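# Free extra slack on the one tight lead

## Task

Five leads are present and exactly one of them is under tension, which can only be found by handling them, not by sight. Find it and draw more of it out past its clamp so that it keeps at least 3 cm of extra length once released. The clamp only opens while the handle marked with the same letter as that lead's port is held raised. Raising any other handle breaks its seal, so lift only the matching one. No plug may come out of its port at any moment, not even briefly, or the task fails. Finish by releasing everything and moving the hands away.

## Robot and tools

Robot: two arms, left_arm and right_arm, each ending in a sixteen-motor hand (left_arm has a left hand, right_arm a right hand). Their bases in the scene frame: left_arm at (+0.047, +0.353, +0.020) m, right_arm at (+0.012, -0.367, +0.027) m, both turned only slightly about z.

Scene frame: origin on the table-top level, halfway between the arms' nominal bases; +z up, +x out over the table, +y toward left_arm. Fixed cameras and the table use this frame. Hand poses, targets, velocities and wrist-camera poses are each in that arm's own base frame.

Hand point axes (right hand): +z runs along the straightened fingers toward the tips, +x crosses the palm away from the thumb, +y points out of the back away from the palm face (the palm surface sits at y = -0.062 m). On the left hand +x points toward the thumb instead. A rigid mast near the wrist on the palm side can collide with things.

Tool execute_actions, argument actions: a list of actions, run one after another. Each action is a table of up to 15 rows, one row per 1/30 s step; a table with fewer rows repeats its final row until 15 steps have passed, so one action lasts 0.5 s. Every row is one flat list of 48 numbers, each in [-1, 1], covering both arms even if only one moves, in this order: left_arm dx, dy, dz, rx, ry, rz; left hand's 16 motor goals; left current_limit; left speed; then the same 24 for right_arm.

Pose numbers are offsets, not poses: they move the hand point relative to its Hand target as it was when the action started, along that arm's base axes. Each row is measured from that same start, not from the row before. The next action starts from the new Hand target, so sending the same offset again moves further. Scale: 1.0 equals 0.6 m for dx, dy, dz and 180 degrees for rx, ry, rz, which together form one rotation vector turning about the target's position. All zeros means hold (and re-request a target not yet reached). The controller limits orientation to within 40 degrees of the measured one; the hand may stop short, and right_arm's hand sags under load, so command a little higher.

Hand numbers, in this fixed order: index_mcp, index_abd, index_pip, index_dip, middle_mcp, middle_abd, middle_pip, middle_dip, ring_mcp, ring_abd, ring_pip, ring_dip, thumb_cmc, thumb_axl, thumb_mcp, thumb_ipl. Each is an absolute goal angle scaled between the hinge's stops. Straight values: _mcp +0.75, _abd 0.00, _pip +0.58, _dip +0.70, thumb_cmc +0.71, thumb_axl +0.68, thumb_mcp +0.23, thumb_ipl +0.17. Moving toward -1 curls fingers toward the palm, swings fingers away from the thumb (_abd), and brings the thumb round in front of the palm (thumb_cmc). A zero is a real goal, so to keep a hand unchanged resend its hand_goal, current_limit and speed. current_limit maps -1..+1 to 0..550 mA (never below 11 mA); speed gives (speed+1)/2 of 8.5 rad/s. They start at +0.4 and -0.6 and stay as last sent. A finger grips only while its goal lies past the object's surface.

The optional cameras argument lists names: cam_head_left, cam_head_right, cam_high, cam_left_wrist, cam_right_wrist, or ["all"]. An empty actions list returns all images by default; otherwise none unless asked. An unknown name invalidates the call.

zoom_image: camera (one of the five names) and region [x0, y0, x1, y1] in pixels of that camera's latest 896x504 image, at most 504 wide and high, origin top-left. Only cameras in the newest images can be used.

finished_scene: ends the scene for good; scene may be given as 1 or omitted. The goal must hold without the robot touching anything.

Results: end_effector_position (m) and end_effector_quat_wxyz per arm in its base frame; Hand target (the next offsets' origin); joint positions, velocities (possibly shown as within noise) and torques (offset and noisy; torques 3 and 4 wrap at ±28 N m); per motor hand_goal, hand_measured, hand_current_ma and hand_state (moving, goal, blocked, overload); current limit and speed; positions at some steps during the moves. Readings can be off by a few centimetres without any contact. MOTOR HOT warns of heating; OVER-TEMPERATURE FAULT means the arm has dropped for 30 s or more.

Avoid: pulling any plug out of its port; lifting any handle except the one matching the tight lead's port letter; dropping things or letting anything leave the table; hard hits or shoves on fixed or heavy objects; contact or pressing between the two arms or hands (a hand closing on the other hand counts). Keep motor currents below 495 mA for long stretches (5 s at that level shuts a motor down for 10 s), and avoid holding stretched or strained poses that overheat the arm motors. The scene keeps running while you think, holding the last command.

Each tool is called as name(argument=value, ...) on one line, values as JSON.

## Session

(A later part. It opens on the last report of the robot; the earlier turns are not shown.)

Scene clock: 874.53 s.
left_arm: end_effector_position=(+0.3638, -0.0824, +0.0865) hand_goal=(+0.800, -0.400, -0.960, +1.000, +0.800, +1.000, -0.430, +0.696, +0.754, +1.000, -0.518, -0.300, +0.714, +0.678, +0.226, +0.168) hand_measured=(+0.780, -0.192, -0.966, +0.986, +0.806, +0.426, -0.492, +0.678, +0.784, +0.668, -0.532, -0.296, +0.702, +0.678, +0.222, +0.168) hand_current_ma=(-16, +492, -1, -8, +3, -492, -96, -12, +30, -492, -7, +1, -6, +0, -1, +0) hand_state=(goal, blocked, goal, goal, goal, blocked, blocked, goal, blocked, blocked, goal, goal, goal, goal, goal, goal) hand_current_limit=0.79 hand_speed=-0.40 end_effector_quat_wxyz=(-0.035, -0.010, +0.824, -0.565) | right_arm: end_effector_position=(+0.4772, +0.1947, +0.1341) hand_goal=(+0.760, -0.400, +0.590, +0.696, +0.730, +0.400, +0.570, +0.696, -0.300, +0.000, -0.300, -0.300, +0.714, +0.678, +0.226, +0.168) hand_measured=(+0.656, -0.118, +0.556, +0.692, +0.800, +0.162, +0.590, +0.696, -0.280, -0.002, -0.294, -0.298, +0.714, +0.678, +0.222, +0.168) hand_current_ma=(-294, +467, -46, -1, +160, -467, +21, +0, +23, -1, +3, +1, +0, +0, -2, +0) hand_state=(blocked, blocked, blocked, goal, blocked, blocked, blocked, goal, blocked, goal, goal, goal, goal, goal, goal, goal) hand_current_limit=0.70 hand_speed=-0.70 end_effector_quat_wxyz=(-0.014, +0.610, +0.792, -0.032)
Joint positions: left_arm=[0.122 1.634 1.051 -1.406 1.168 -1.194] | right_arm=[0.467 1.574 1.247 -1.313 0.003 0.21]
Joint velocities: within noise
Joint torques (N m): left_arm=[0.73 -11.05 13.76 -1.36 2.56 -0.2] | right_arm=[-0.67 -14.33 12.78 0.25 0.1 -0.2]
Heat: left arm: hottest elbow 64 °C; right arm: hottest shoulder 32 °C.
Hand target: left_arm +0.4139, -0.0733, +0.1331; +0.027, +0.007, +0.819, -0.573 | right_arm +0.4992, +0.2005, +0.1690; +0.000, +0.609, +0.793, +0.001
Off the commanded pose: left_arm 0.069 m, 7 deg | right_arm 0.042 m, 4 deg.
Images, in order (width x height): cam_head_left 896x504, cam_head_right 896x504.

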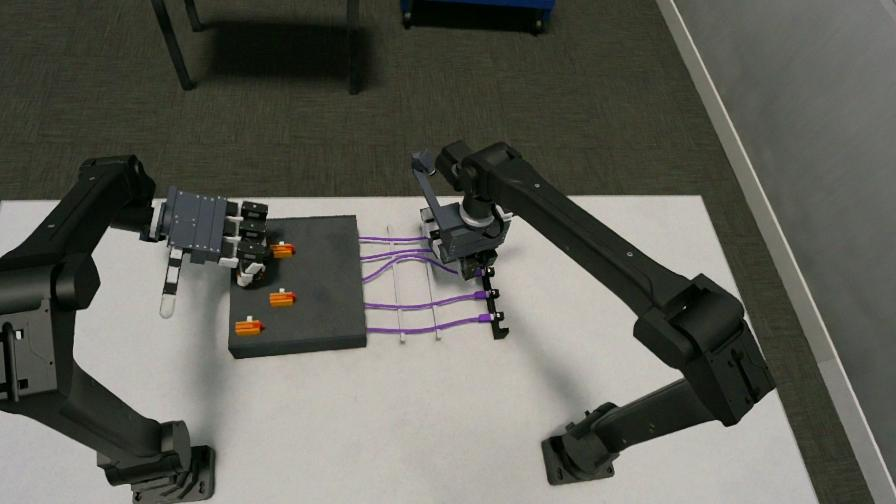

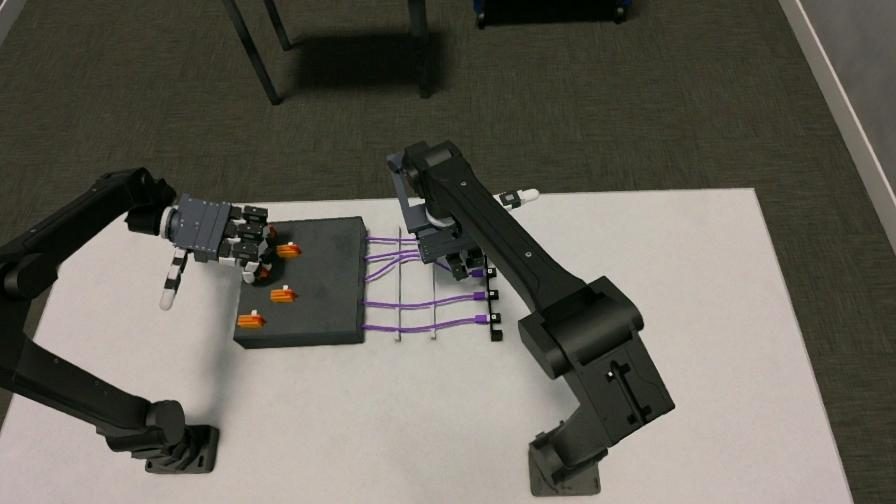

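execute_actions(actions=[[[0,0,0,0,0,0, 0.80,-0.4,-0.96,1.0,0.80,1.0,-0.43,0.696,0.754,1.0,-0.518,-0.3,0.714,0.678,0.226,0.168,0.79,-0.4, 0,0,0,0,0,0, 0.70,-0.05,0.57,0.696,0.78,0.05,0.580,0.696,-0.3,0,-0.3,-0.3,0.714,0.678,0.226,0.168,0.5,-0.8]],[[0,0,0,0,0,0, 0.80,-0.4,-0.96,1.0,0.80,1.0,-0.43,0.696,0.754,1.0,-0.518,-0.3,0.714,0.678,0.226,0.168,0.79,-0.4, 0,0,0,0,0,0, 0.754,0.0,0.576,0.696,0.754,0.0,0.576,0.696,-0.3,0,-0.3,-0.3,0.714,0.678,0.226,0.168,0.5,-0.8]]], cameras=["cam_high","cam_right_wrist"])

zoom_image(camera="cam_high", region=[370, 150, 500, 250])

zoom_image(camera="cam_right_wrist", region=[320, 0, 560, 180])

Scene clock: 879.50 s.
left_arm: end_effector_position=(+0.3638, -0.0824, +0.0865) hand_goal=(+0.800, -0.400, -0.960, +1.000, +0.800, +1.000, -0.430, +0.696, +0.754, +1.000, -0.518, -0.300, +0.714, +0.678, +0.226, +0.168) hand_measured=(+0.780, -0.192, -0.966, +0.986, +0.806, +0.426, -0.492, +0.678, +0.784, +0.668, -0.532, -0.296, +0.702, +0.678, +0.222, +0.168) hand_current_ma=(-16, +492, -1, -8, +3, -492, -96, -12, +30, -492, -7, +1, -6, +0, -1, +0) hand_state=(goal, blocked, goal, goal, goal, blocked, blocked, goal, blocked, blocked, goal, goal, goal, goal, goal, goal) hand_current_limit=0.79 hand_speed=-0.40 end_effector_quat_wxyz=(-0.035, -0.010, +0.824, -0.565) | right_arm: end_effector_position=(+0.4772, +0.1948, +0.1341) hand_goal=(+0.754, +0.000, +0.576, +0.696, +0.754, +0.000, +0.576, +0.696, -0.300, +0.000, -0.300, -0.300, +0.714, +0.678, +0.226, +0.168) hand_measured=(+0.748, -0.004, +0.572, +0.694, +0.754, +0.002, +0.578, +0.696, -0.280, -0.002, -0.294, -0.298, +0.714, +0.678, +0.222, +0.168) hand_current_ma=(-4, -1, -1, -1, +0, +1, +1, +0, +23, -1, +3, +1, +0, +0, -2, +0) hand_state=(goal, goal, goal, goal, goal, goal, goal, goal, blocked, goal, goal, goal, goal, goal, goal, goal) hand_current_limit=0.50 hand_speed=-0.80 end_effector_quat_wxyz=(-0.014, +0.610, +0.792, -0.032)
Joint positions: left_arm=[0.122 1.634 1.051 -1.406 1.168 -1.194] | right_arm=[0.467 1.574 1.247 -1.313 0.003 0.209]
Joint torques (N m): left_arm=[0.38 -11.34 13.61 -1.46 2.6 -0.25] | right_arm=[-0.73 -14.33 12.81 0.24 0.09 -0.19]
Heat: left arm: hottest elbow 64 °C; right arm: hottest shoulder 32 °C.
Hand target: left_arm +0.4139, -0.0733, +0.1331; +0.027, +0.007, +0.819, -0.573 | right_arm +0.4992, +0.2005, +0.1690; +0.000, +0.609, +0.793, +0.001
Off the commanded pose: left_arm 0.069 m, 7 deg | right_arm 0.042 m, 4 deg.
Step readings (end_effector_position of left_arm | right_arm):
0: (+0.3638, -0.0824, +0.0865) | (+0.4772, +0.1947, +0.1341)
1: (+0.3638, -0.0824, +0.0865) | (+0.4772, +0.1947, +0.1341)
2: (+0.3638, -0.0824, +0.0865) | (+0.4772, +0.1947, +0.1341)
4: (+0.3638, -0.0824, +0.0865) | (+0.4772, +0.1947, +0.1341)
8: (+0.3638, -0.0824, +0.0865) | (+0.4772, +0.1947, +0.1341)
15: (+0.3638, -0.0824, +0.0865) | (+0.4772, +0.1948, +0.1341)
16: (+0.3638, -0.0824, +0.0865) | (+0.4772, +0.1948, +0.1341)
17: (+0.3638, -0.0824, +0.0865) | (+0.4772, +0.1948, +0.1341)
19: (+0.3638, -0.0824, +0.0865) | (+0.4772, +0.1948, +0.1341)
23: (+0.3638, -0.0824, +0.0865) | (+0.4772, +0.1948, +0.1341)
30: (+0.3638, -0.0824, +0.0865) | (+0.4772, +0.1948, +0.1341)
camera_calibration:
cam_right_wrist: T_world_to_cam=[[0.78324, -0.621706, -0.004135, -0.22094], [-0.375442, -0.478271, 0.793915, 0.111638], [-0.495559, -0.620273, -0.608015, 0.562968], [0, 0, 0, 1]] pos_world=[0.493947, 0.265227, 0.252748]
Images, in order (width x height): cam_high 896x504, cam_right_wrist 896x504.

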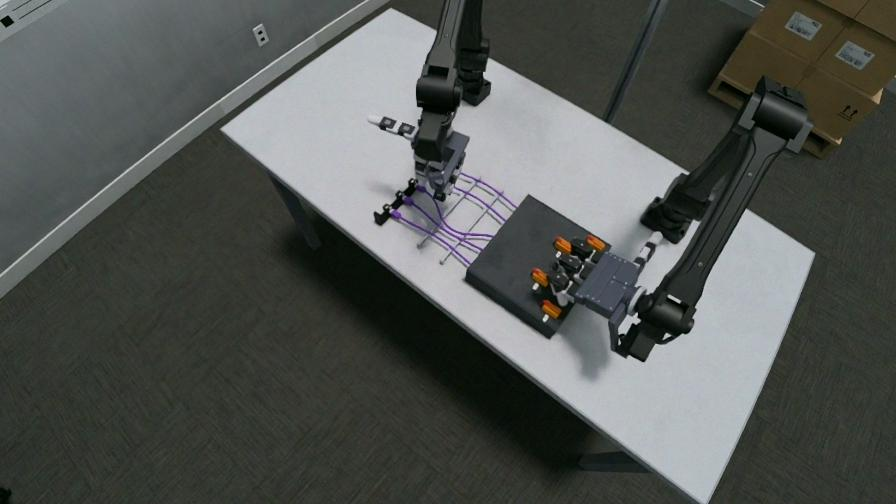

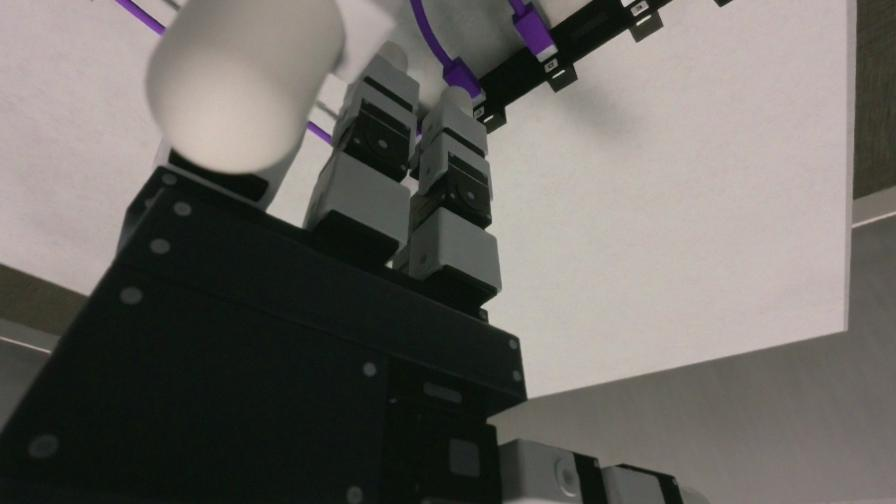

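Scaled by 3.877 from the camera's 896x504 image, which has a finer 1280x720 frame.

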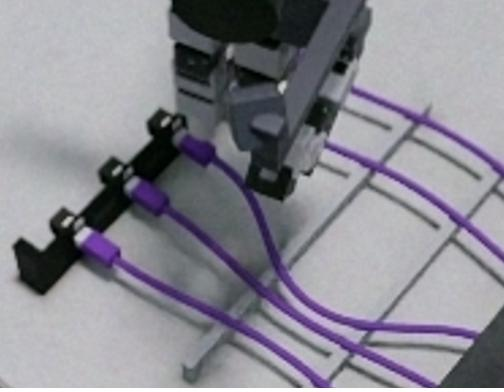

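Scaled by 2.100 from the camera's 896x504 image, which has a finer 1280x720 frame.

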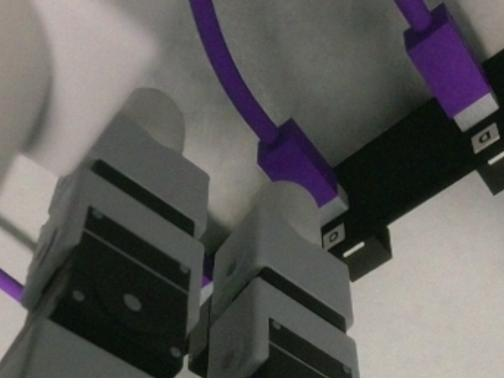

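execute_actions(actions=[[[0,0,0,0,0,0, 0.80,-0.4,-0.96,1.0,0.80,1.0,-0.43,0.696,0.754,1.0,-0.518,-0.3,0.714,0.678,0.226,0.168,0.79,-0.4, 0,0.01,0.03,0,0,0, 0.754,0.0,0.576,0.696,0.754,0.0,0.576,0.696,-0.3,0,-0.3,-0.3,0.714,0.678,0.226,0.168,0.5,-0.8]],[[0,0,0,0,0,0, 0.80,-0.4,-0.96,1.0,0.80,1.0,-0.43,0.696,0.754,1.0,-0.518,-0.3,0.714,0.678,0.226,0.168,0.79,-0.4, 0,0.01,0.03,0,0,0, 0.754,0.0,0.576,0.696,0.754,0.0,0.576,0.696,-0.3,0,-0.3,-0.3,0.714,0.678,0.226,0.168,0.5,-0.8]],[[0,0,0,0,0,0, 0.80,-0.4,-0.96,1.0,0.80,1.0,-0.43,0.696,0.754,1.0,-0.518,-0.3,0.714,0.678,0.226,0.168,0.79,-0.4, -0.006,0.040,0,0,0,0.0844, 0.754,0.0,0.576,0.696,0.754,0.0,0.576,0.696,-0.3,0,-0.3,-0.3,0.714,0.678,0.226,0.168,0.5,-0.8]],[[0,0,0,0,0,0, 0.80,-0.4,-0.96,1.0,0.80,1.0,-0.43,0.696,0.754,1.0,-0.518,-0.3,0.714,0.678,0.226,0.168,0.79,-0.4, -0.015,0.040,0,0,0,0.0844, 0.754,0.0,0.576,0.696,0.754,0.0,0.576,0.696,-0.3,0,-0.3,-0.3,0.714,0.678,0.226,0.168,0.5,-0.8]],[[0,0,0,0,0,0, 0.80,-0.4,-0.96,1.0,0.80,1.0,-0.43,0.696,0.754,1.0,-0.518,-0.3,0.714,0.678,0.226,0.168,0.79,-0.4, -0.019,0.032,0,0,0,0.0844, 0.754,0.0,0.576,0.696,0.754,0.0,0.576,0.696,-0.3,0,-0.3,-0.3,0.714,0.678,0.226,0.168,0.5,-0.8]],[[0,0,0,0,0,0, 0.80,-0.4,-0.96,1.0,0.80,1.0,-0.43,0.696,0.754,1.0,-0.518,-0.3,0.714,0.678,0.226,0.168,0.79,-0.4, -0.027,0.025,0,0,0,0.0844, 0.754,0.0,0.576,0.696,0.754,0.0,0.576,0.696,-0.3,0,-0.3,-0.3,0.714,0.678,0.226,0.168,0.5,-0.8]],[[0,0,0,0,0,0, 0.80,-0.4,-0.96,1.0,0.80,1.0,-0.43,0.696,0.754,1.0,-0.518,-0.3,0.714,0.678,0.226,0.168,0.79,-0.4, -0.028,0.010,0,0,0,0.0844, 0.754,0.0,0.576,0.696,0.754,0.0,0.576,0.696,-0.3,0,-0.3,-0.3,0.714,0.678,0.226,0.168,0.5,-0.8]]], cameras=["cam_high","cam_right_wrist","cam_head_left","cam_head_right"])

zoom_image(camera="cam_high", region=[370, 150, 530, 280])

zoom_image(camera="cam_head_left", region=[350, 200, 530, 350])

Scene clock: 885.73 s.
left_arm: end_effector_position=(+0.3638, -0.0824, +0.0865) hand_goal=(+0.800, -0.400, -0.960, +1.000, +0.800, +1.000, -0.430, +0.696, +0.754, +1.000, -0.518, -0.300, +0.714, +0.678, +0.226, +0.168) hand_measured=(+0.780, -0.192, -0.966, +0.986, +0.806, +0.426, -0.492, +0.678, +0.784, +0.668, -0.532, -0.296, +0.702, +0.678, +0.222, +0.168) hand_current_ma=(-16, +492, -1, -8, +3, -492, -96, -12, +30, -492, -7, +1, -6, +0, -1, +0) hand_state=(goal, blocked, goal, goal, goal, blocked, blocked, goal, blocked, blocked, goal, goal, goal, goal, goal, goal) hand_current_limit=0.79 hand_speed=-0.40 end_effector_quat_wxyz=(-0.035, -0.010, +0.824, -0.565) | right_arm: end_effector_position=(+0.4240, +0.2922, +0.1821) hand_goal=(+0.754, +0.000, +0.576, +0.696, +0.754, +0.000, +0.576, +0.696, -0.300, +0.000, -0.300, -0.300, +0.714, +0.678, +0.226, +0.168) hand_measured=(+0.748, -0.002, +0.574, +0.694, +0.754, +0.002, +0.578, +0.696, -0.280, -0.002, -0.294, -0.298, +0.714, +0.678, +0.222, +0.168) hand_current_ma=(-3, -1, -1, -1, +0, +1, +1, +0, +22, -1, +3, +1, +0, +0, -2, +0) hand_state=(goal, goal, goal, goal, goal, goal, goal, goal, blocked, goal, goal, goal, goal, goal, goal, goal) hand_current_limit=0.50 hand_speed=-0.80 end_effector_quat_wxyz=(-0.019, -0.002, +1.000, -0.012)
Joint positions: left_arm=[0.122 1.634 1.051 -1.406 1.168 -1.194] | right_arm=[0.479 1.569 1.365 -1.412 0.004 -1.095]
Joint torques (N m): left_arm=[0.79 -10.93 13.68 -1.52 2.57 -0.23] | right_arm=[-0.15 -12.51 13.26 0.29 -0.13 -0.21]
Heat: left arm: hottest elbow 64 °C; right arm: hottest shoulder 32 °C.
Hand target: left_arm +0.4139, -0.0733, +0.1331; +0.027, +0.007, +0.819, -0.573 | right_arm +0.4422, +0.3006, +0.2049; +0.000, -0.008, +1.000, +0.001
Off the commanded pose: left_arm 0.069 m, 7 deg | right_arm 0.030 m, 3 deg.
Step readings (end_effector_position of left_arm | right_arm):
0: (+0.3638, -0.0824, +0.0865) | (+0.4772, +0.1948, +0.1341)
1: (+0.3638, -0.0824, +0.0865) | (+0.4771, +0.1947, +0.1342)
2: (+0.3638, -0.0824, +0.0865) | (+0.4767, +0.1946, +0.1347)
4: (+0.3638, -0.0824, +0.0865) | (+0.4759, +0.1942, +0.1372)
8: (+0.3638, -0.0824, +0.0865) | (+0.4792, +0.1958, +0.1467)
15: (+0.3638, -0.0824, +0.0865) | (+0.4816, +0.1970, +0.1544)
16: (+0.3638, -0.0824, +0.0865) | (+0.4813, +0.1969, +0.1543)
17: (+0.3638, -0.0824, +0.0865) | (+0.4806, +0.1966, +0.1547)
19: (+0.3638, -0.0824, +0.0865) | (+0.4795, +0.1960, +0.1570)
23: (+0.3638, -0.0824, +0.0865) | (+0.4827, +0.1976, +0.1658)
30: (+0.3638, -0.0824, +0.0865) | (+0.4848, +0.1988, +0.1711)
31: (+0.3638, -0.0824, +0.0865) | (+0.4846, +0.1988, +0.1710)
32: (+0.3638, -0.0824, +0.0865) | (+0.4845, +0.2002, +0.1710)
34: (+0.3638, -0.0824, +0.0865) | (+0.4840, +0.2050, +0.1710)
38: (+0.3638, -0.0824, +0.0865) | (+0.4828, +0.2133, +0.1708)
45: (+0.3638, -0.0824, +0.0865) | (+0.4815, +0.2199, +0.1707)
46: (+0.3638, -0.0824, +0.0865) | (+0.4813, +0.2207, +0.1706)
47: (+0.3638, -0.0824, +0.0865) | (+0.4809, +0.2222, +0.1706)
49: (+0.3638, -0.0824, +0.0865) | (+0.4794, +0.2274, +0.1706)
53: (+0.3638, -0.0824, +0.0865) | (+0.4760, +0.2363, +0.1704)
60: (+0.3638, -0.0824, +0.0865) | (+0.4727, +0.2435, +0.1703)
61: (+0.3638, -0.0824, +0.0865) | (+0.4723, +0.2442, +0.1703)
62: (+0.3638, -0.0824, +0.0865) | (+0.4715, +0.2457, +0.1703)
64: (+0.3638, -0.0824, +0.0865) | (+0.4691, +0.2497, +0.1703)
68: (+0.3638, -0.0824, +0.0865) | (+0.4643, +0.2564, +0.1703)
75: (+0.3638, -0.0824, +0.0865) | (+0.4599, +0.2628, +0.1714)
76: (+0.3638, -0.0824, +0.0865) | (+0.4596, +0.2637, +0.1720)
77: (+0.3638, -0.0824, +0.0865) | (+0.4588, +0.2651, +0.1725)
79: (+0.3638, -0.0824, +0.0865) | (+0.4557, +0.2685, +0.1731)
83: (+0.3638, -0.0824, +0.0865) | (+0.4492, +0.2738, +0.1732)
90: (+0.3638, -0.0824, +0.0865) | (+0.4447, +0.2793, +0.1759)
91: (+0.3638, -0.0824, +0.0865) | (+0.4445, +0.2801, +0.1768)
92: (+0.3638, -0.0824, +0.0865) | (+0.4433, +0.2812, +0.1773)
94: (+0.3638, -0.0824, +0.0865) | (+0.4393, +0.2834, +0.1778)
98: (+0.3638, -0.0824, +0.0865) | (+0.4314, +0.2870, +0.1780)
105: (+0.3638, -0.0824, +0.0865) | (+0.4256, +0.2906, +0.1807)
camera_calibration:
cam_right_wrist: T_world_to_cam=[[0.798949, 0.600987, -0.0222581, -0.479227], [0.410505, -0.517928, 0.750491, -0.213606], [0.439507, -0.608741, -0.660506, 0.235993], [0, 0, 0, 1]] pos_world=[0.366843, 0.321035, 0.305517]
Images, in order (width x height): cam_head_left 896x504, cam_head_right 896x504, cam_high 896x504, cam_right_wrist 896x504.

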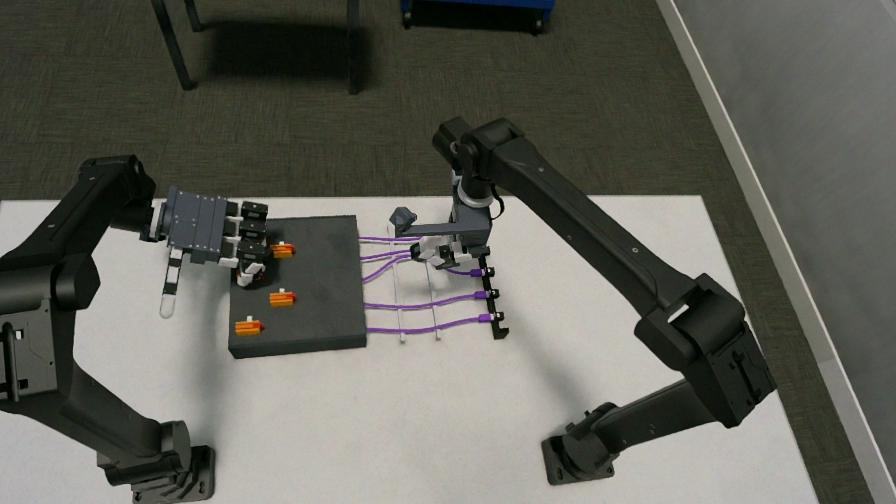

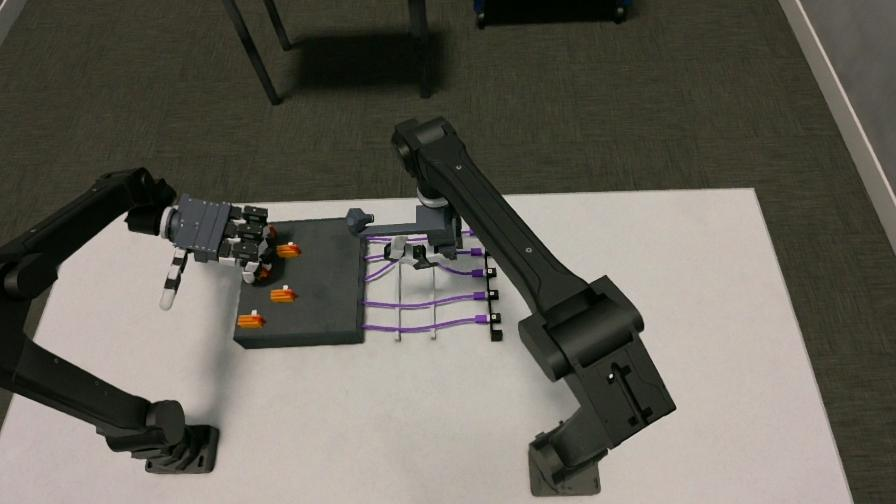

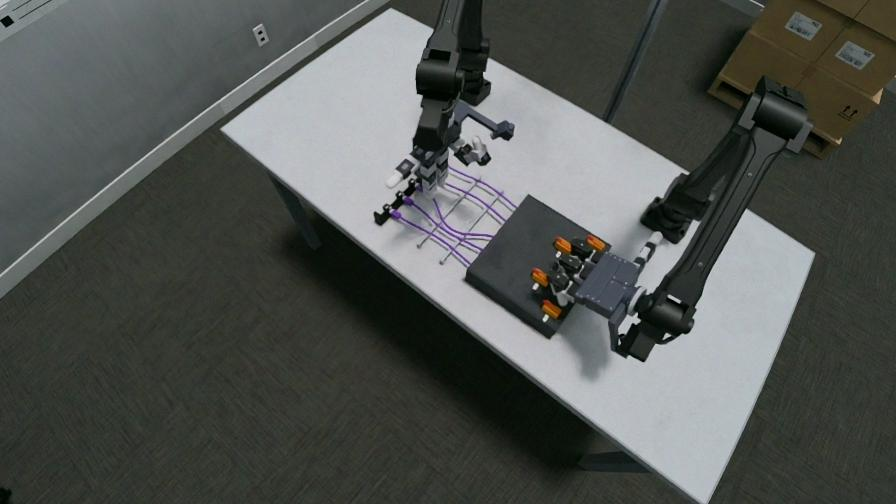

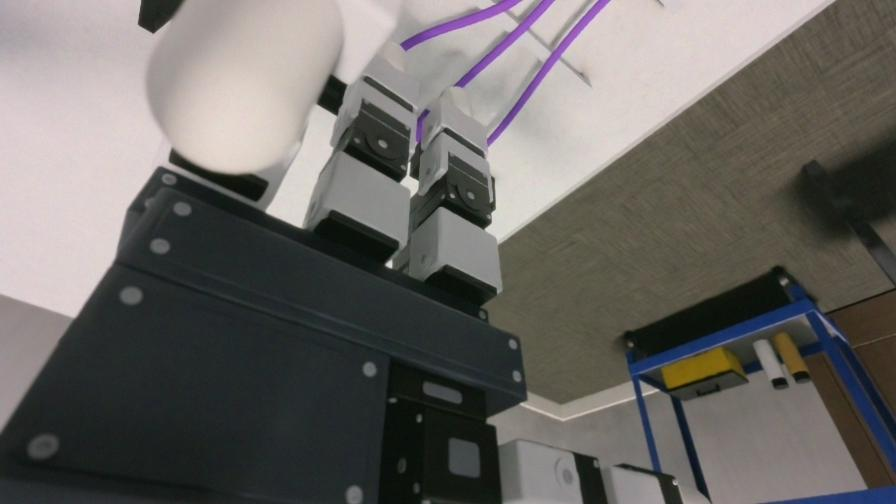

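Scaled by 3.150 from the camera's 896x504 image, which has a finer 1280x720 frame.

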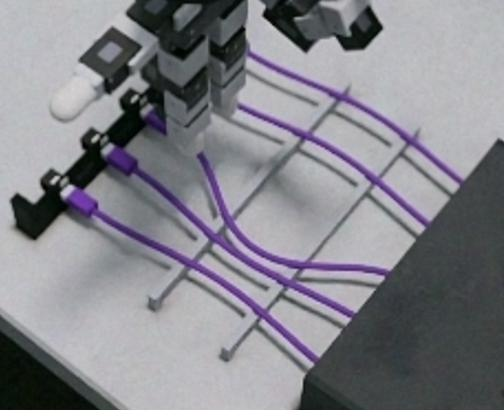

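Scaled by 2.800 from the camera's 896x504 image, which has a finer 1280x720 frame.

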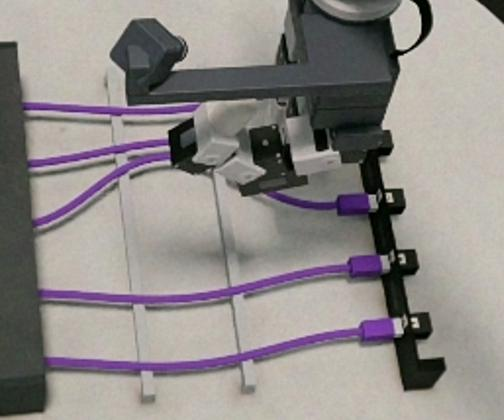

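execute_actions(actions=[[[0,0,0,0,0,0, 0.80,-0.4,-0.96,1.0,0.80,1.0,-0.43,0.696,0.754,1.0,-0.518,-0.3,0.714,0.678,0.226,0.168,0.79,-0.4, 0.033,-0.003,-0.02,0,0,-0.0667, 0.754,0.0,0.576,0.696,0.754,0.0,0.576,0.696,-0.3,0,-0.3,-0.3,0.714,0.678,0.226,0.168,0.5,-0.8]],[[0,0,0,0,0,0, 0.80,-0.4,-0.96,1.0,0.80,1.0,-0.43,0.696,0.754,1.0,-0.518,-0.3,0.714,0.678,0.226,0.168,0.79,-0.4, 0,0,-0.03,0,0,0, 0.754,0.0,0.576,0.696,0.754,0.0,0.576,0.696,-0.3,0,-0.3,-0.3,0.714,0.678,0.226,0.168,0.5,-0.8]],[[0,0,0,0,0,0, 0.80,-0.4,-0.96,1.0,0.80,1.0,-0.43,0.696,0.754,1.0,-0.518,-0.3,0.714,0.678,0.226,0.168,0.79,-0.4, 0,0,-0.03,0,0,0, 0.754,0.0,0.576,0.696,0.754,0.0,0.576,0.696,-0.3,0,-0.3,-0.3,0.714,0.678,0.226,0.168,0.5,-0.8]]], cameras=["cam_high","cam_right_wrist","cam_head_right"])

zoom_image(camera="cam_high", region=[370, 150, 500, 250])

zoom_image(camera="cam_head_right", region=[350, 200, 530, 350])

zoom_image(camera="cam_right_wrist", region=[320, 0, 620, 180])

Scene clock: 889.17 s.
left_arm: end_effector_position=(+0.3638, -0.0824, +0.0865) hand_goal=(+0.800, -0.400, -0.960, +1.000, +0.800, +1.000, -0.430, +0.696, +0.754, +1.000, -0.518, -0.300, +0.714, +0.678, +0.226, +0.168) hand_measured=(+0.780, -0.192, -0.966, +0.986, +0.806, +0.426, -0.492, +0.678, +0.784, +0.668, -0.532, -0.296, +0.702, +0.678, +0.222, +0.168) hand_current_ma=(-16, +492, -1, -8, +3, -492, -96, -12, +30, -492, -7, +1, -6, +0, -1, +0) hand_state=(goal, blocked, goal, goal, goal, blocked, blocked, goal, blocked, blocked, goal, goal, goal, goal, goal, goal) hand_current_limit=0.79 hand_speed=-0.40 end_effector_quat_wxyz=(-0.035, -0.010, +0.824, -0.565) | right_arm: end_effector_position=(+0.4619, +0.3000, +0.1662) hand_goal=(+0.754, +0.000, +0.576, +0.696, +0.754, +0.000, +0.576, +0.696, -0.300, +0.000, -0.300, -0.300, +0.714, +0.678, +0.226, +0.168) hand_measured=(+0.748, -0.002, +0.574, +0.694, +0.754, +0.002, +0.578, +0.696, -0.280, -0.002, -0.294, -0.298, +0.714, +0.678, +0.222, +0.168) hand_current_ma=(-3, -1, -1, -1, +0, +1, +1, +0, +22, -1, +3, +1, +0, +0, -2, +0) hand_state=(goal, goal, goal, goal, goal, goal, goal, goal, blocked, goal, goal, goal, goal, goal, goal, goal) hand_current_limit=0.50 hand_speed=-0.80 end_effector_quat_wxyz=(+0.003, +0.090, +0.996, +0.004)
Joint positions: left_arm=[0.122 1.634 1.051 -1.406 1.168 -1.194] | right_arm=[0.479 1.612 1.365 -1.314 -0.004 -0.912]
Joint torques (N m): left_arm=[0.79 -10.52 13.96 -1.44 2.58 -0.26] | right_arm=[0.21 -13.45 7.39 1.11 0.09 0.1]
Heat: left arm: hottest elbow 65 °C; right arm: hottest shoulder 32 °C.
Hand target: left_arm +0.4139, -0.0733, +0.1331; +0.027, +0.007, +0.819, -0.573 | right_arm +0.4620, +0.2989, +0.1569; +0.000, +0.097, +0.995, +0.001
Off the commanded pose: left_arm 0.069 m, 7 deg | right_arm 0.009 m, 1 deg.
Step readings (end_effector_position of left_arm | right_arm):
0: (+0.3638, -0.0824, +0.0865) | (+0.4240, +0.2923, +0.1821)
1: (+0.3638, -0.0824, +0.0865) | (+0.4240, +0.2923, +0.1821)
2: (+0.3638, -0.0824, +0.0865) | (+0.4245, +0.2924, +0.1820)
4: (+0.3638, -0.0824, +0.0865) | (+0.4272, +0.2923, +0.1813)
8: (+0.3638, -0.0824, +0.0865) | (+0.4340, +0.2915, +0.1775)
15: (+0.3638, -0.0824, +0.0865) | (+0.4396, +0.2900, +0.1732)
16: (+0.3638, -0.0824, +0.0865) | (+0.4399, +0.2900, +0.1732)
17: (+0.3638, -0.0824, +0.0865) | (+0.4410, +0.2902, +0.1734)
19: (+0.3638, -0.0824, +0.0865) | (+0.4445, +0.2917, +0.1737)
23: (+0.3638, -0.0824, +0.0865) | (+0.4495, +0.2939, +0.1721)
30: (+0.3638, -0.0824, +0.0865) | (+0.4515, +0.2946, +0.1690)
31: (+0.3638, -0.0824, +0.0865) | (+0.4516, +0.2947, +0.1691)
32: (+0.3638, -0.0824, +0.0865) | (+0.4524, +0.2951, +0.1693)
34: (+0.3638, -0.0824, +0.0865) | (+0.4557, +0.2968, +0.1697)
38: (+0.3638, -0.0824, +0.0865) | (+0.4602, +0.2991, +0.1685)
45: (+0.3638, -0.0824, +0.0865) | (+0.4618, +0.2999, +0.1661)
camera_calibration:
cam_right_wrist: T_world_to_cam=[[0.895196, 0.444508, 0.032196, -0.521053], [0.272301, -0.602715, 0.750058, -0.123811], [0.352812, -0.662682, -0.660588, 0.269762], [0, 0, 0, 1]] pos_world=[0.404983, 0.335756, 0.287843]
Images, in order (width x height): cam_head_right 896x504, cam_high 896x504, cam_right_wrist 896x504.

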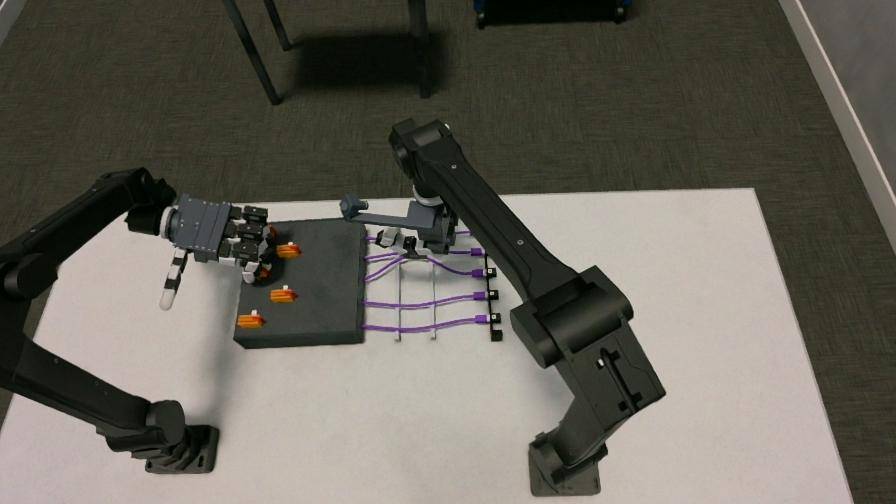

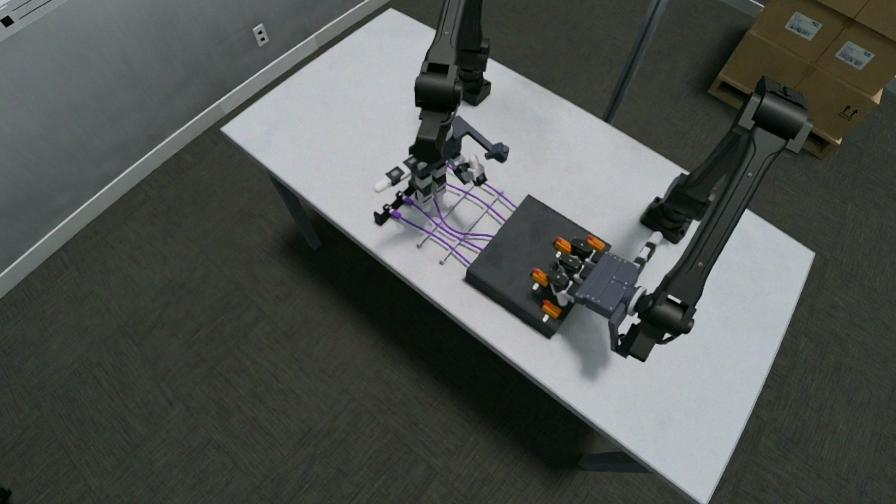

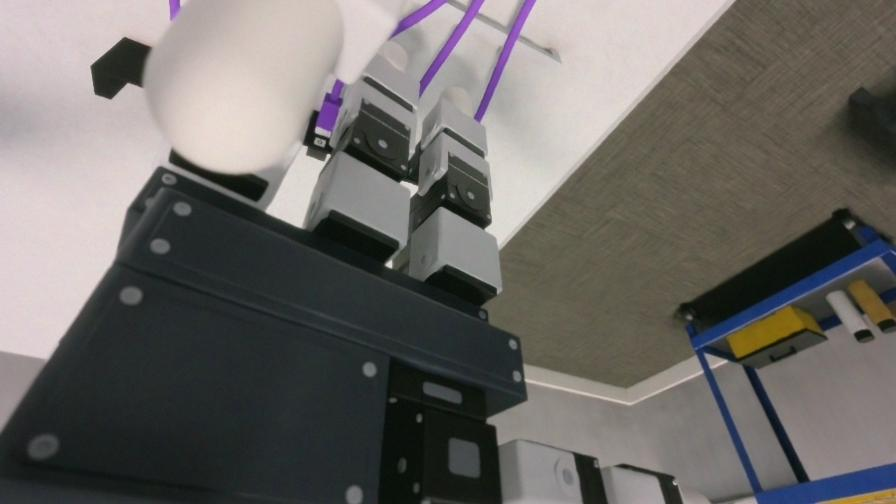

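Scaled by 3.877 from the camera's 896x504 image, which has a finer 1280x720 frame.

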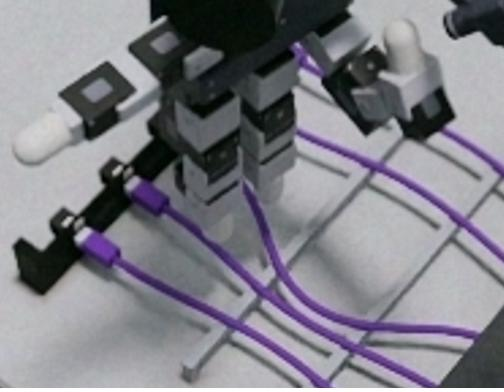

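Scaled by 2.800 from the camera's 896x504 image, which has a finer 1280x720 frame.

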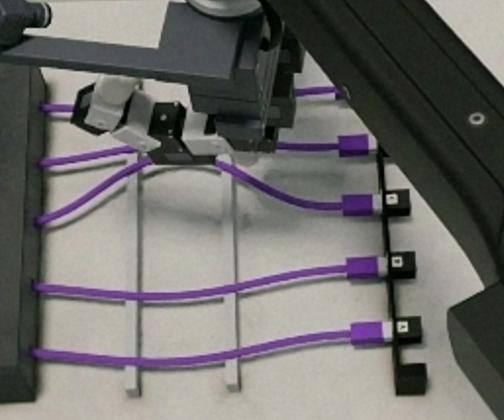

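Scaled by 1.680 from the camera's 896x504 image, which has a finer 1280x720 frame.

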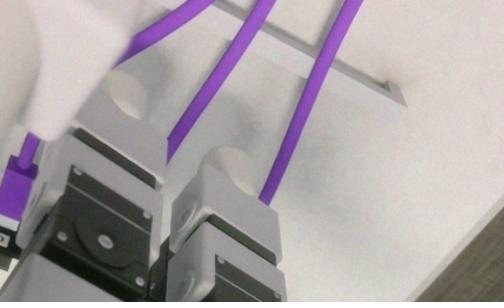

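execute_actions(actions=[[[0,0,0,0,0,0, 0.80,-0.4,-0.96,1.0,0.80,1.0,-0.43,0.696,0.754,1.0,-0.518,-0.3,0.714,0.678,0.226,0.168,0.79,-0.4, -0.022,-0.012,0,0,0,0, 0.754,0.0,0.576,0.696,0.754,0.0,0.576,0.696,-0.3,0,-0.3,-0.3,0.714,0.678,0.226,0.168,0.5,-0.8]],[[0,0,0,0,0,0, 0.80,-0.4,-0.96,1.0,0.80,1.0,-0.43,0.696,0.754,1.0,-0.518,-0.3,0.714,0.678,0.226,0.168,0.79,-0.4, -0.022,-0.012,-0.01,0,0,0, 0.754,0.0,0.576,0.696,0.754,0.0,0.576,0.696,-0.3,0,-0.3,-0.3,0.714,0.678,0.226,0.168,0.5,-0.8]],[[0,0,0,0,0,0, 0.80,-0.4,-0.96,1.0,0.80,1.0,-0.43,0.696,0.754,1.0,-0.518,-0.3,0.714,0.678,0.226,0.168,0.79,-0.4, 0,0,-0.02,0,0,0, 0.754,0.0,0.576,0.696,0.754,0.0,0.576,0.696,-0.3,0,-0.3,-0.3,0.714,0.678,0.226,0.168,0.5,-0.8]]], cameras=["cam_high","cam_right_wrist","cam_head_right"])

zoom_image(camera="cam_high", region=[370, 150, 500, 250])

zoom_image(camera="cam_right_wrist", region=[320, 0, 620, 180])

Scene clock: 891.67 s.
left_arm: end_effector_position=(+0.3638, -0.0824, +0.0865) hand_goal=(+0.800, -0.400, -0.960, +1.000, +0.800, +1.000, -0.430, +0.696, +0.754, +1.000, -0.518, -0.300, +0.714, +0.678, +0.226, +0.168) hand_measured=(+0.780, -0.192, -0.966, +0.986, +0.806, +0.426, -0.492, +0.678, +0.784, +0.668, -0.532, -0.296, +0.702, +0.678, +0.222, +0.168) hand_current_ma=(-16, +492, -1, -8, +3, -492, -96, -12, +30, -492, -7, +1, -6, +0, -1, +0) hand_state=(goal, blocked, goal, goal, goal, blocked, blocked, goal, blocked, blocked, goal, goal, goal, goal, goal, goal) hand_current_limit=0.79 hand_speed=-0.40 end_effector_quat_wxyz=(-0.035, -0.010, +0.824, -0.565) | right_arm: end_effector_position=(+0.4351, +0.2861, +0.1386) hand_goal=(+0.754, +0.000, +0.576, +0.696, +0.754, +0.000, +0.576, +0.696, -0.300, +0.000, -0.300, -0.300, +0.714, +0.678, +0.226, +0.168) hand_measured=(+0.748, -0.002, +0.574, +0.694, +0.754, +0.002, +0.578, +0.696, -0.280, -0.002, -0.294, -0.298, +0.714, +0.678, +0.222, +0.168) hand_current_ma=(-3, -1, -1, -1, +0, +1, +1, +0, +21, -1, +3, +1, +0, +0, -2, +0) hand_state=(goal, goal, goal, goal, goal, goal, goal, goal, goal, goal, goal, goal, goal, goal, goal, goal) hand_current_limit=0.50 hand_speed=-0.80 end_effector_quat_wxyz=(-0.005, +0.090, +0.996, -0.001)
Joint positions: left_arm=[0.122 1.634 1.051 -1.406 1.168 -1.194] | right_arm=[0.479 1.568 1.24 -1.252 -0.004 -0.912]
Joint torques (N m): left_arm=[1.08 -11.16 13.79 -1.48 2.65 -0.28] | right_arm=[0.09 -13.63 7.42 1.13 0.08 0.08]
Heat: left arm: hottest elbow 65 °C; right arm: hottest shoulder 32 °C.
Hand target: left_arm +0.4139, -0.0733, +0.1331; +0.027, +0.007, +0.819, -0.573 | right_arm +0.4356, +0.2845, +0.1389; +0.000, +0.097, +0.995, +0.001
Off the commanded pose: left_arm 0.069 m, 7 deg | right_arm 0.002 m, 1 deg.
Step readings (end_effector_position of left_arm | right_arm):
0: (+0.3638, -0.0824, +0.0865) | (+0.4619, +0.3000, +0.1662)
1: (+0.3638, -0.0824, +0.0865) | (+0.4619, +0.3000, +0.1660)
2: (+0.3638, -0.0824, +0.0865) | (+0.4614, +0.2997, +0.1648)
4: (+0.3638, -0.0824, +0.0865) | (+0.4584, +0.2982, +0.1602)
8: (+0.3638, -0.0824, +0.0865) | (+0.4499, +0.2937, +0.1489)
15: (+0.3638, -0.0824, +0.0865) | (+0.4481, +0.2928, +0.1483)
16: (+0.3638, -0.0824, +0.0865) | (+0.4482, +0.2928, +0.1488)
17: (+0.3638, -0.0824, +0.0865) | (+0.4479, +0.2927, +0.1492)
19: (+0.3638, -0.0824, +0.0865) | (+0.4446, +0.2910, +0.1484)
23: (+0.3638, -0.0824, +0.0865) | (+0.4361, +0.2866, +0.1460)
30: (+0.3638, -0.0824, +0.0865) | (+0.4356, +0.2863, +0.1463)
31: (+0.3638, -0.0824, +0.0865) | (+0.4358, +0.2864, +0.1464)
32: (+0.3638, -0.0824, +0.0865) | (+0.4359, +0.2865, +0.1459)
34: (+0.3638, -0.0824, +0.0865) | (+0.4364, +0.2867, +0.1440)
38: (+0.3638, -0.0824, +0.0865) | (+0.4347, +0.2859, +0.1394)
45: (+0.3638, -0.0824, +0.0865) | (+0.4350, +0.2860, +0.1386)
camera_calibration:
cam_right_wrist: T_world_to_cam=[[0.895577, 0.4447, 0.0135418, -0.487664], [0.284723, -0.596257, 0.750606, -0.111629], [0.341869, -0.66837, -0.660611, 0.258156], [0, 0, 0, 1]] pos_world=[0.380269, 0.322849, 0.260934]
Images, in order (width x height): cam_head_right 896x504, cam_high 896x504, cam_right_wrist 896x504.

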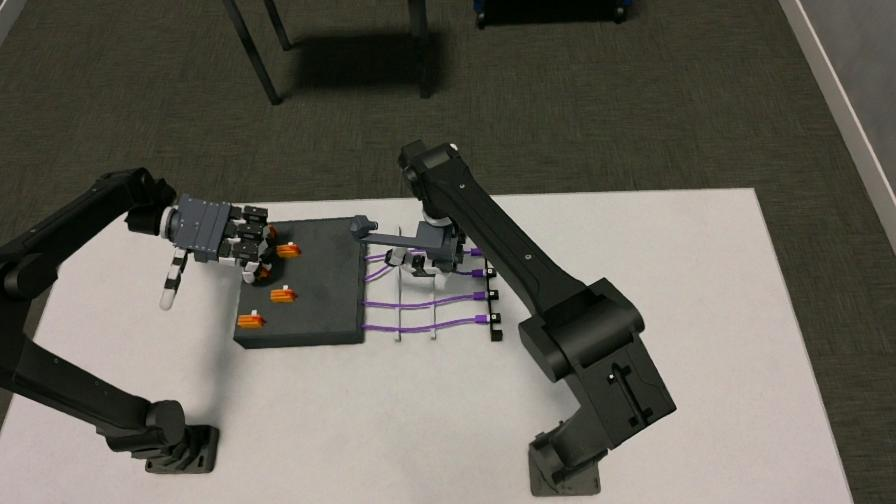

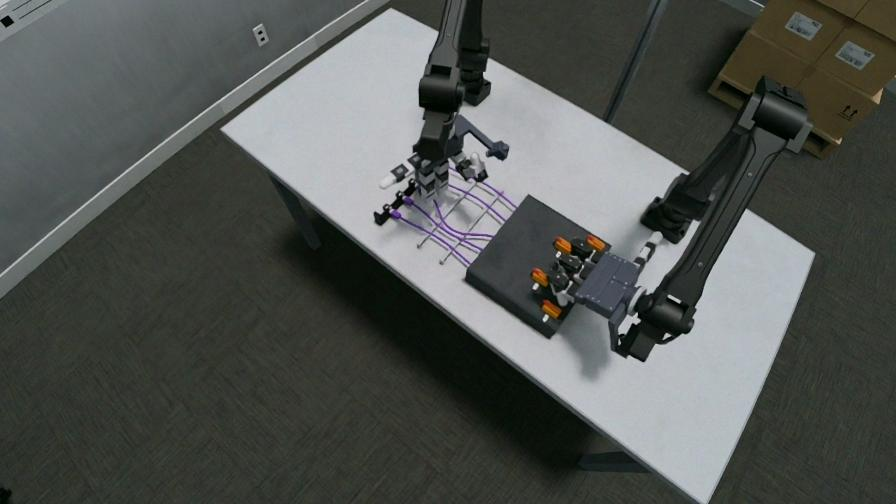

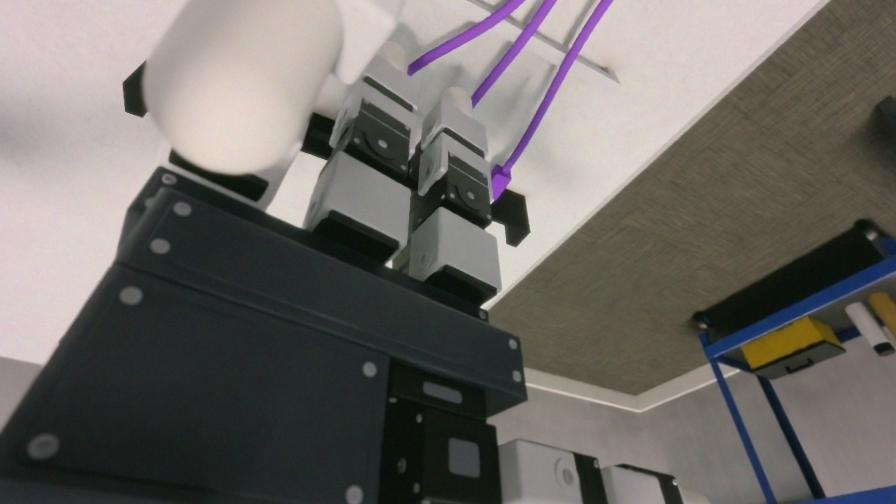

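Scaled by 3.877 from the camera's 896x504 image, which has a finer 1280x720 frame.

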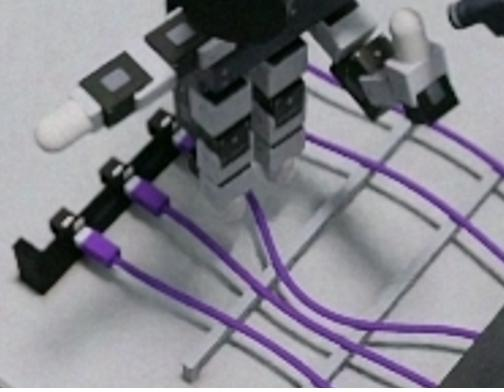

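Scaled by 1.680 from the camera's 896x504 image, which has a finer 1280x720 frame.

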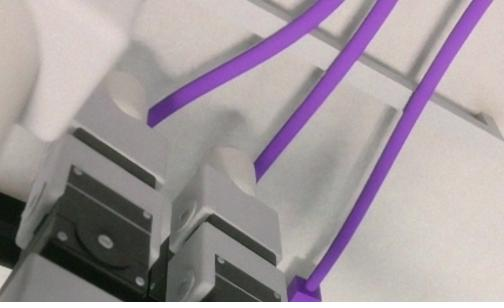

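execute_actions(actions=[[[0,0,0,0,0,0, 0.80,-0.4,-0.96,1.0,0.80,1.0,-0.43,0.696,0.754,1.0,-0.518,-0.3,0.714,0.678,0.226,0.168,0.79,-0.4, 0,0,-0.02,0,0,0, 0.754,0.0,0.576,0.696,0.754,0.0,0.576,0.696,-0.3,0,-0.3,-0.3,0.714,0.678,0.226,0.168,0.5,-0.8]],[[0,0,0,0,0,0, 0.80,-0.4,-0.96,1.0,0.80,1.0,-0.43,0.696,0.754,1.0,-0.518,-0.3,0.714,0.678,0.226,0.168,0.79,-0.4, 0,0,-0.02,0,0,0, 0.754,0.0,0.576,0.696,0.754,0.0,0.576,0.696,-0.3,0,-0.3,-0.3,0.714,0.678,0.226,0.168,0.5,-0.8]]], cameras=["cam_high","cam_right_wrist"])

zoom_image(camera="cam_high", region=[370, 150, 500, 250])

zoom_image(camera="cam_right_wrist", region=[320, 0, 620, 180])

Scene clock: 893.67 s.
left_arm: end_effector_position=(+0.3638, -0.0824, +0.0865) hand_goal=(+0.800, -0.400, -0.960, +1.000, +0.800, +1.000, -0.430, +0.696, +0.754, +1.000, -0.518, -0.300, +0.714, +0.678, +0.226, +0.168) hand_measured=(+0.780, -0.192, -0.966, +0.986, +0.806, +0.426, -0.492, +0.678, +0.784, +0.668, -0.532, -0.296, +0.702, +0.678, +0.222, +0.168) hand_current_ma=(-16, +492, -1, -8, +3, -492, -96, -12, +30, -492, -7, +1, -6, +0, -1, +0) hand_state=(goal, blocked, goal, goal, goal, blocked, blocked, goal, blocked, blocked, goal, goal, goal, goal, goal, goal) hand_current_limit=0.79 hand_speed=-0.40 end_effector_quat_wxyz=(-0.035, -0.010, +0.824, -0.565) | right_arm: end_effector_position=(+0.4352, +0.2861, +0.1225) hand_goal=(+0.754, +0.000, +0.576, +0.696, +0.754, +0.000, +0.576, +0.696, -0.300, +0.000, -0.300, -0.300, +0.714, +0.678, +0.226, +0.168) hand_measured=(+0.748, -0.002, +0.574, +0.694, +0.754, +0.002, +0.578, +0.696, -0.280, -0.002, -0.294, -0.298, +0.714, +0.678, +0.222, +0.168) hand_current_ma=(-3, -1, -1, -1, +0, +1, +1, +0, +21, -1, +3, +1, +0, +0, -2, +0) hand_state=(goal, goal, goal, goal, goal, goal, goal, goal, goal, goal, goal, goal, goal, goal, goal, goal) hand_current_limit=0.50 hand_speed=-0.80 end_effector_quat_wxyz=(+0.002, +0.090, +0.996, +0.004)
Joint positions: left_arm=[0.122 1.634 1.051 -1.406 1.168 -1.194] | right_arm=[0.479 1.574 1.199 -1.189 -0.004 -0.912]
Joint torques (N m): left_arm=[1.14 -10.64 13.85 -1.43 2.61 -0.34] | right_arm=[0.15 -12.34 7.35 1.1 0.09 0.08]
Heat: left arm: hottest elbow 65 °C; right arm: hottest shoulder 32 °C.
Hand target: left_arm +0.4139, -0.0733, +0.1331; +0.027, +0.007, +0.819, -0.573 | right_arm +0.4357, +0.2845, +0.1149; +0.000, +0.097, +0.995, +0.001
Off the commanded pose: left_arm 0.069 m, 7 deg | right_arm 0.008 m, 1 deg.
Step readings (end_effector_position of left_arm | right_arm):
0: (+0.3638, -0.0824, +0.0865) | (+0.4351, +0.2861, +0.1386)
1: (+0.3638, -0.0824, +0.0865) | (+0.4352, +0.2861, +0.1386)
2: (+0.3638, -0.0824, +0.0865) | (+0.4354, +0.2862, +0.1382)
4: (+0.3638, -0.0824, +0.0865) | (+0.4360, +0.2866, +0.1366)
8: (+0.3638, -0.0824, +0.0865) | (+0.4347, +0.2859, +0.1325)
15: (+0.3638, -0.0824, +0.0865) | (+0.4349, +0.2860, +0.1317)
16: (+0.3638, -0.0824, +0.0865) | (+0.4351, +0.2861, +0.1318)
17: (+0.3638, -0.0824, +0.0865) | (+0.4354, +0.2862, +0.1315)
19: (+0.3638, -0.0824, +0.0865) | (+0.4360, +0.2865, +0.1300)
23: (+0.3638, -0.0824, +0.0865) | (+0.4348, +0.2859, +0.1252)
30: (+0.3638, -0.0824, +0.0865) | (+0.4350, +0.2860, +0.1224)
camera_calibration:
cam_right_wrist: T_world_to_cam=[[0.895295, 0.444491, 0.0295707, -0.489315], [0.274015, -0.601827, 0.750146, -0.0931326], [0.35123, -0.663499, -0.66061, 0.242063], [0, 0, 0, 1]] pos_world=[0.378581, 0.322055, 0.244242]
Images, in order (width x height): cam_high 896x504, cam_right_wrist 896x504.

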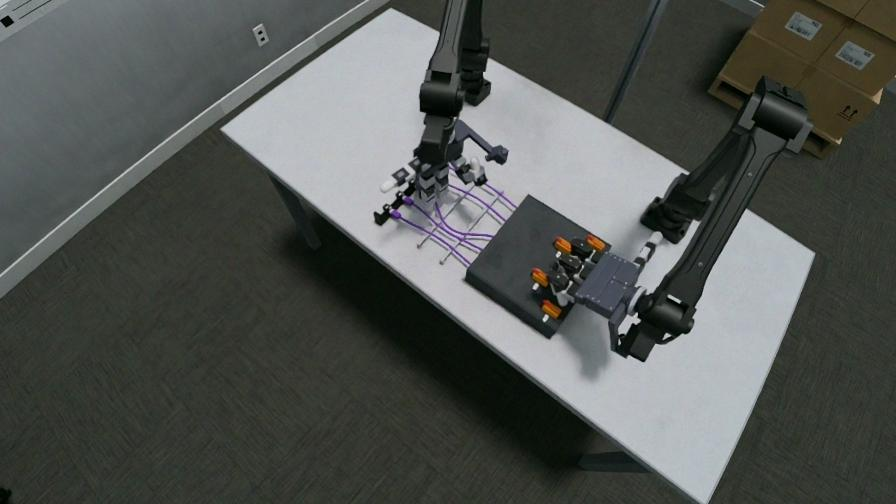

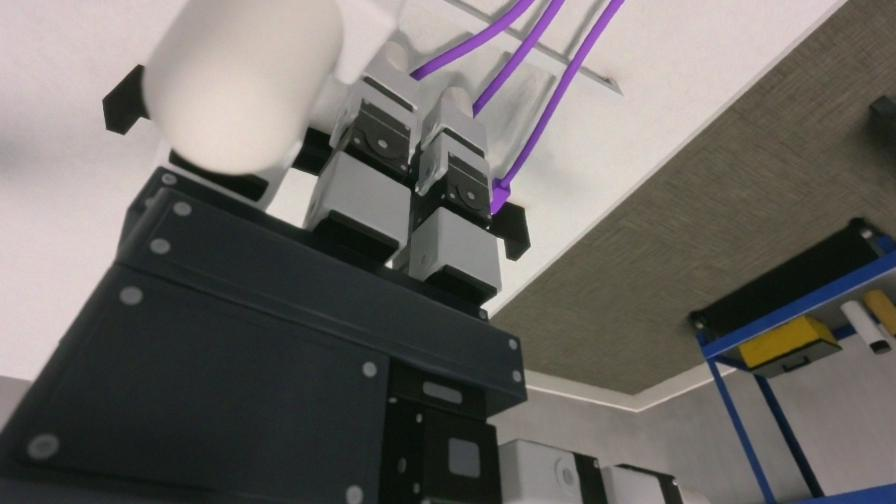

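Scaled by 3.877 from the camera's 896x504 image, which has a finer 1280x720 frame.

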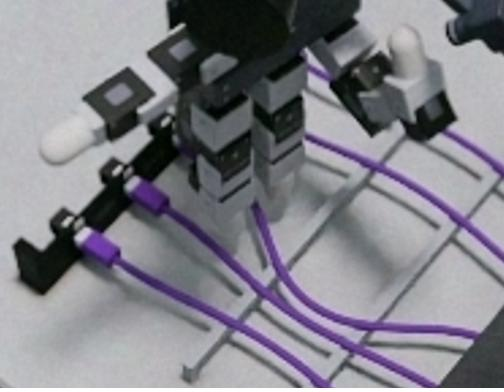

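Scaled by 1.680 from the camera's 896x504 image, which has a finer 1280x720 frame.

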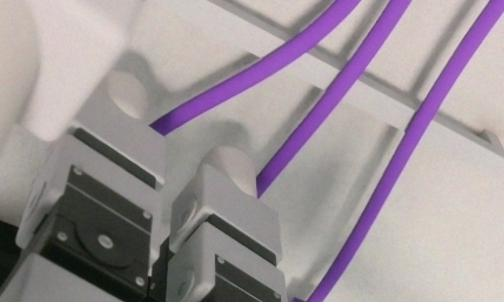

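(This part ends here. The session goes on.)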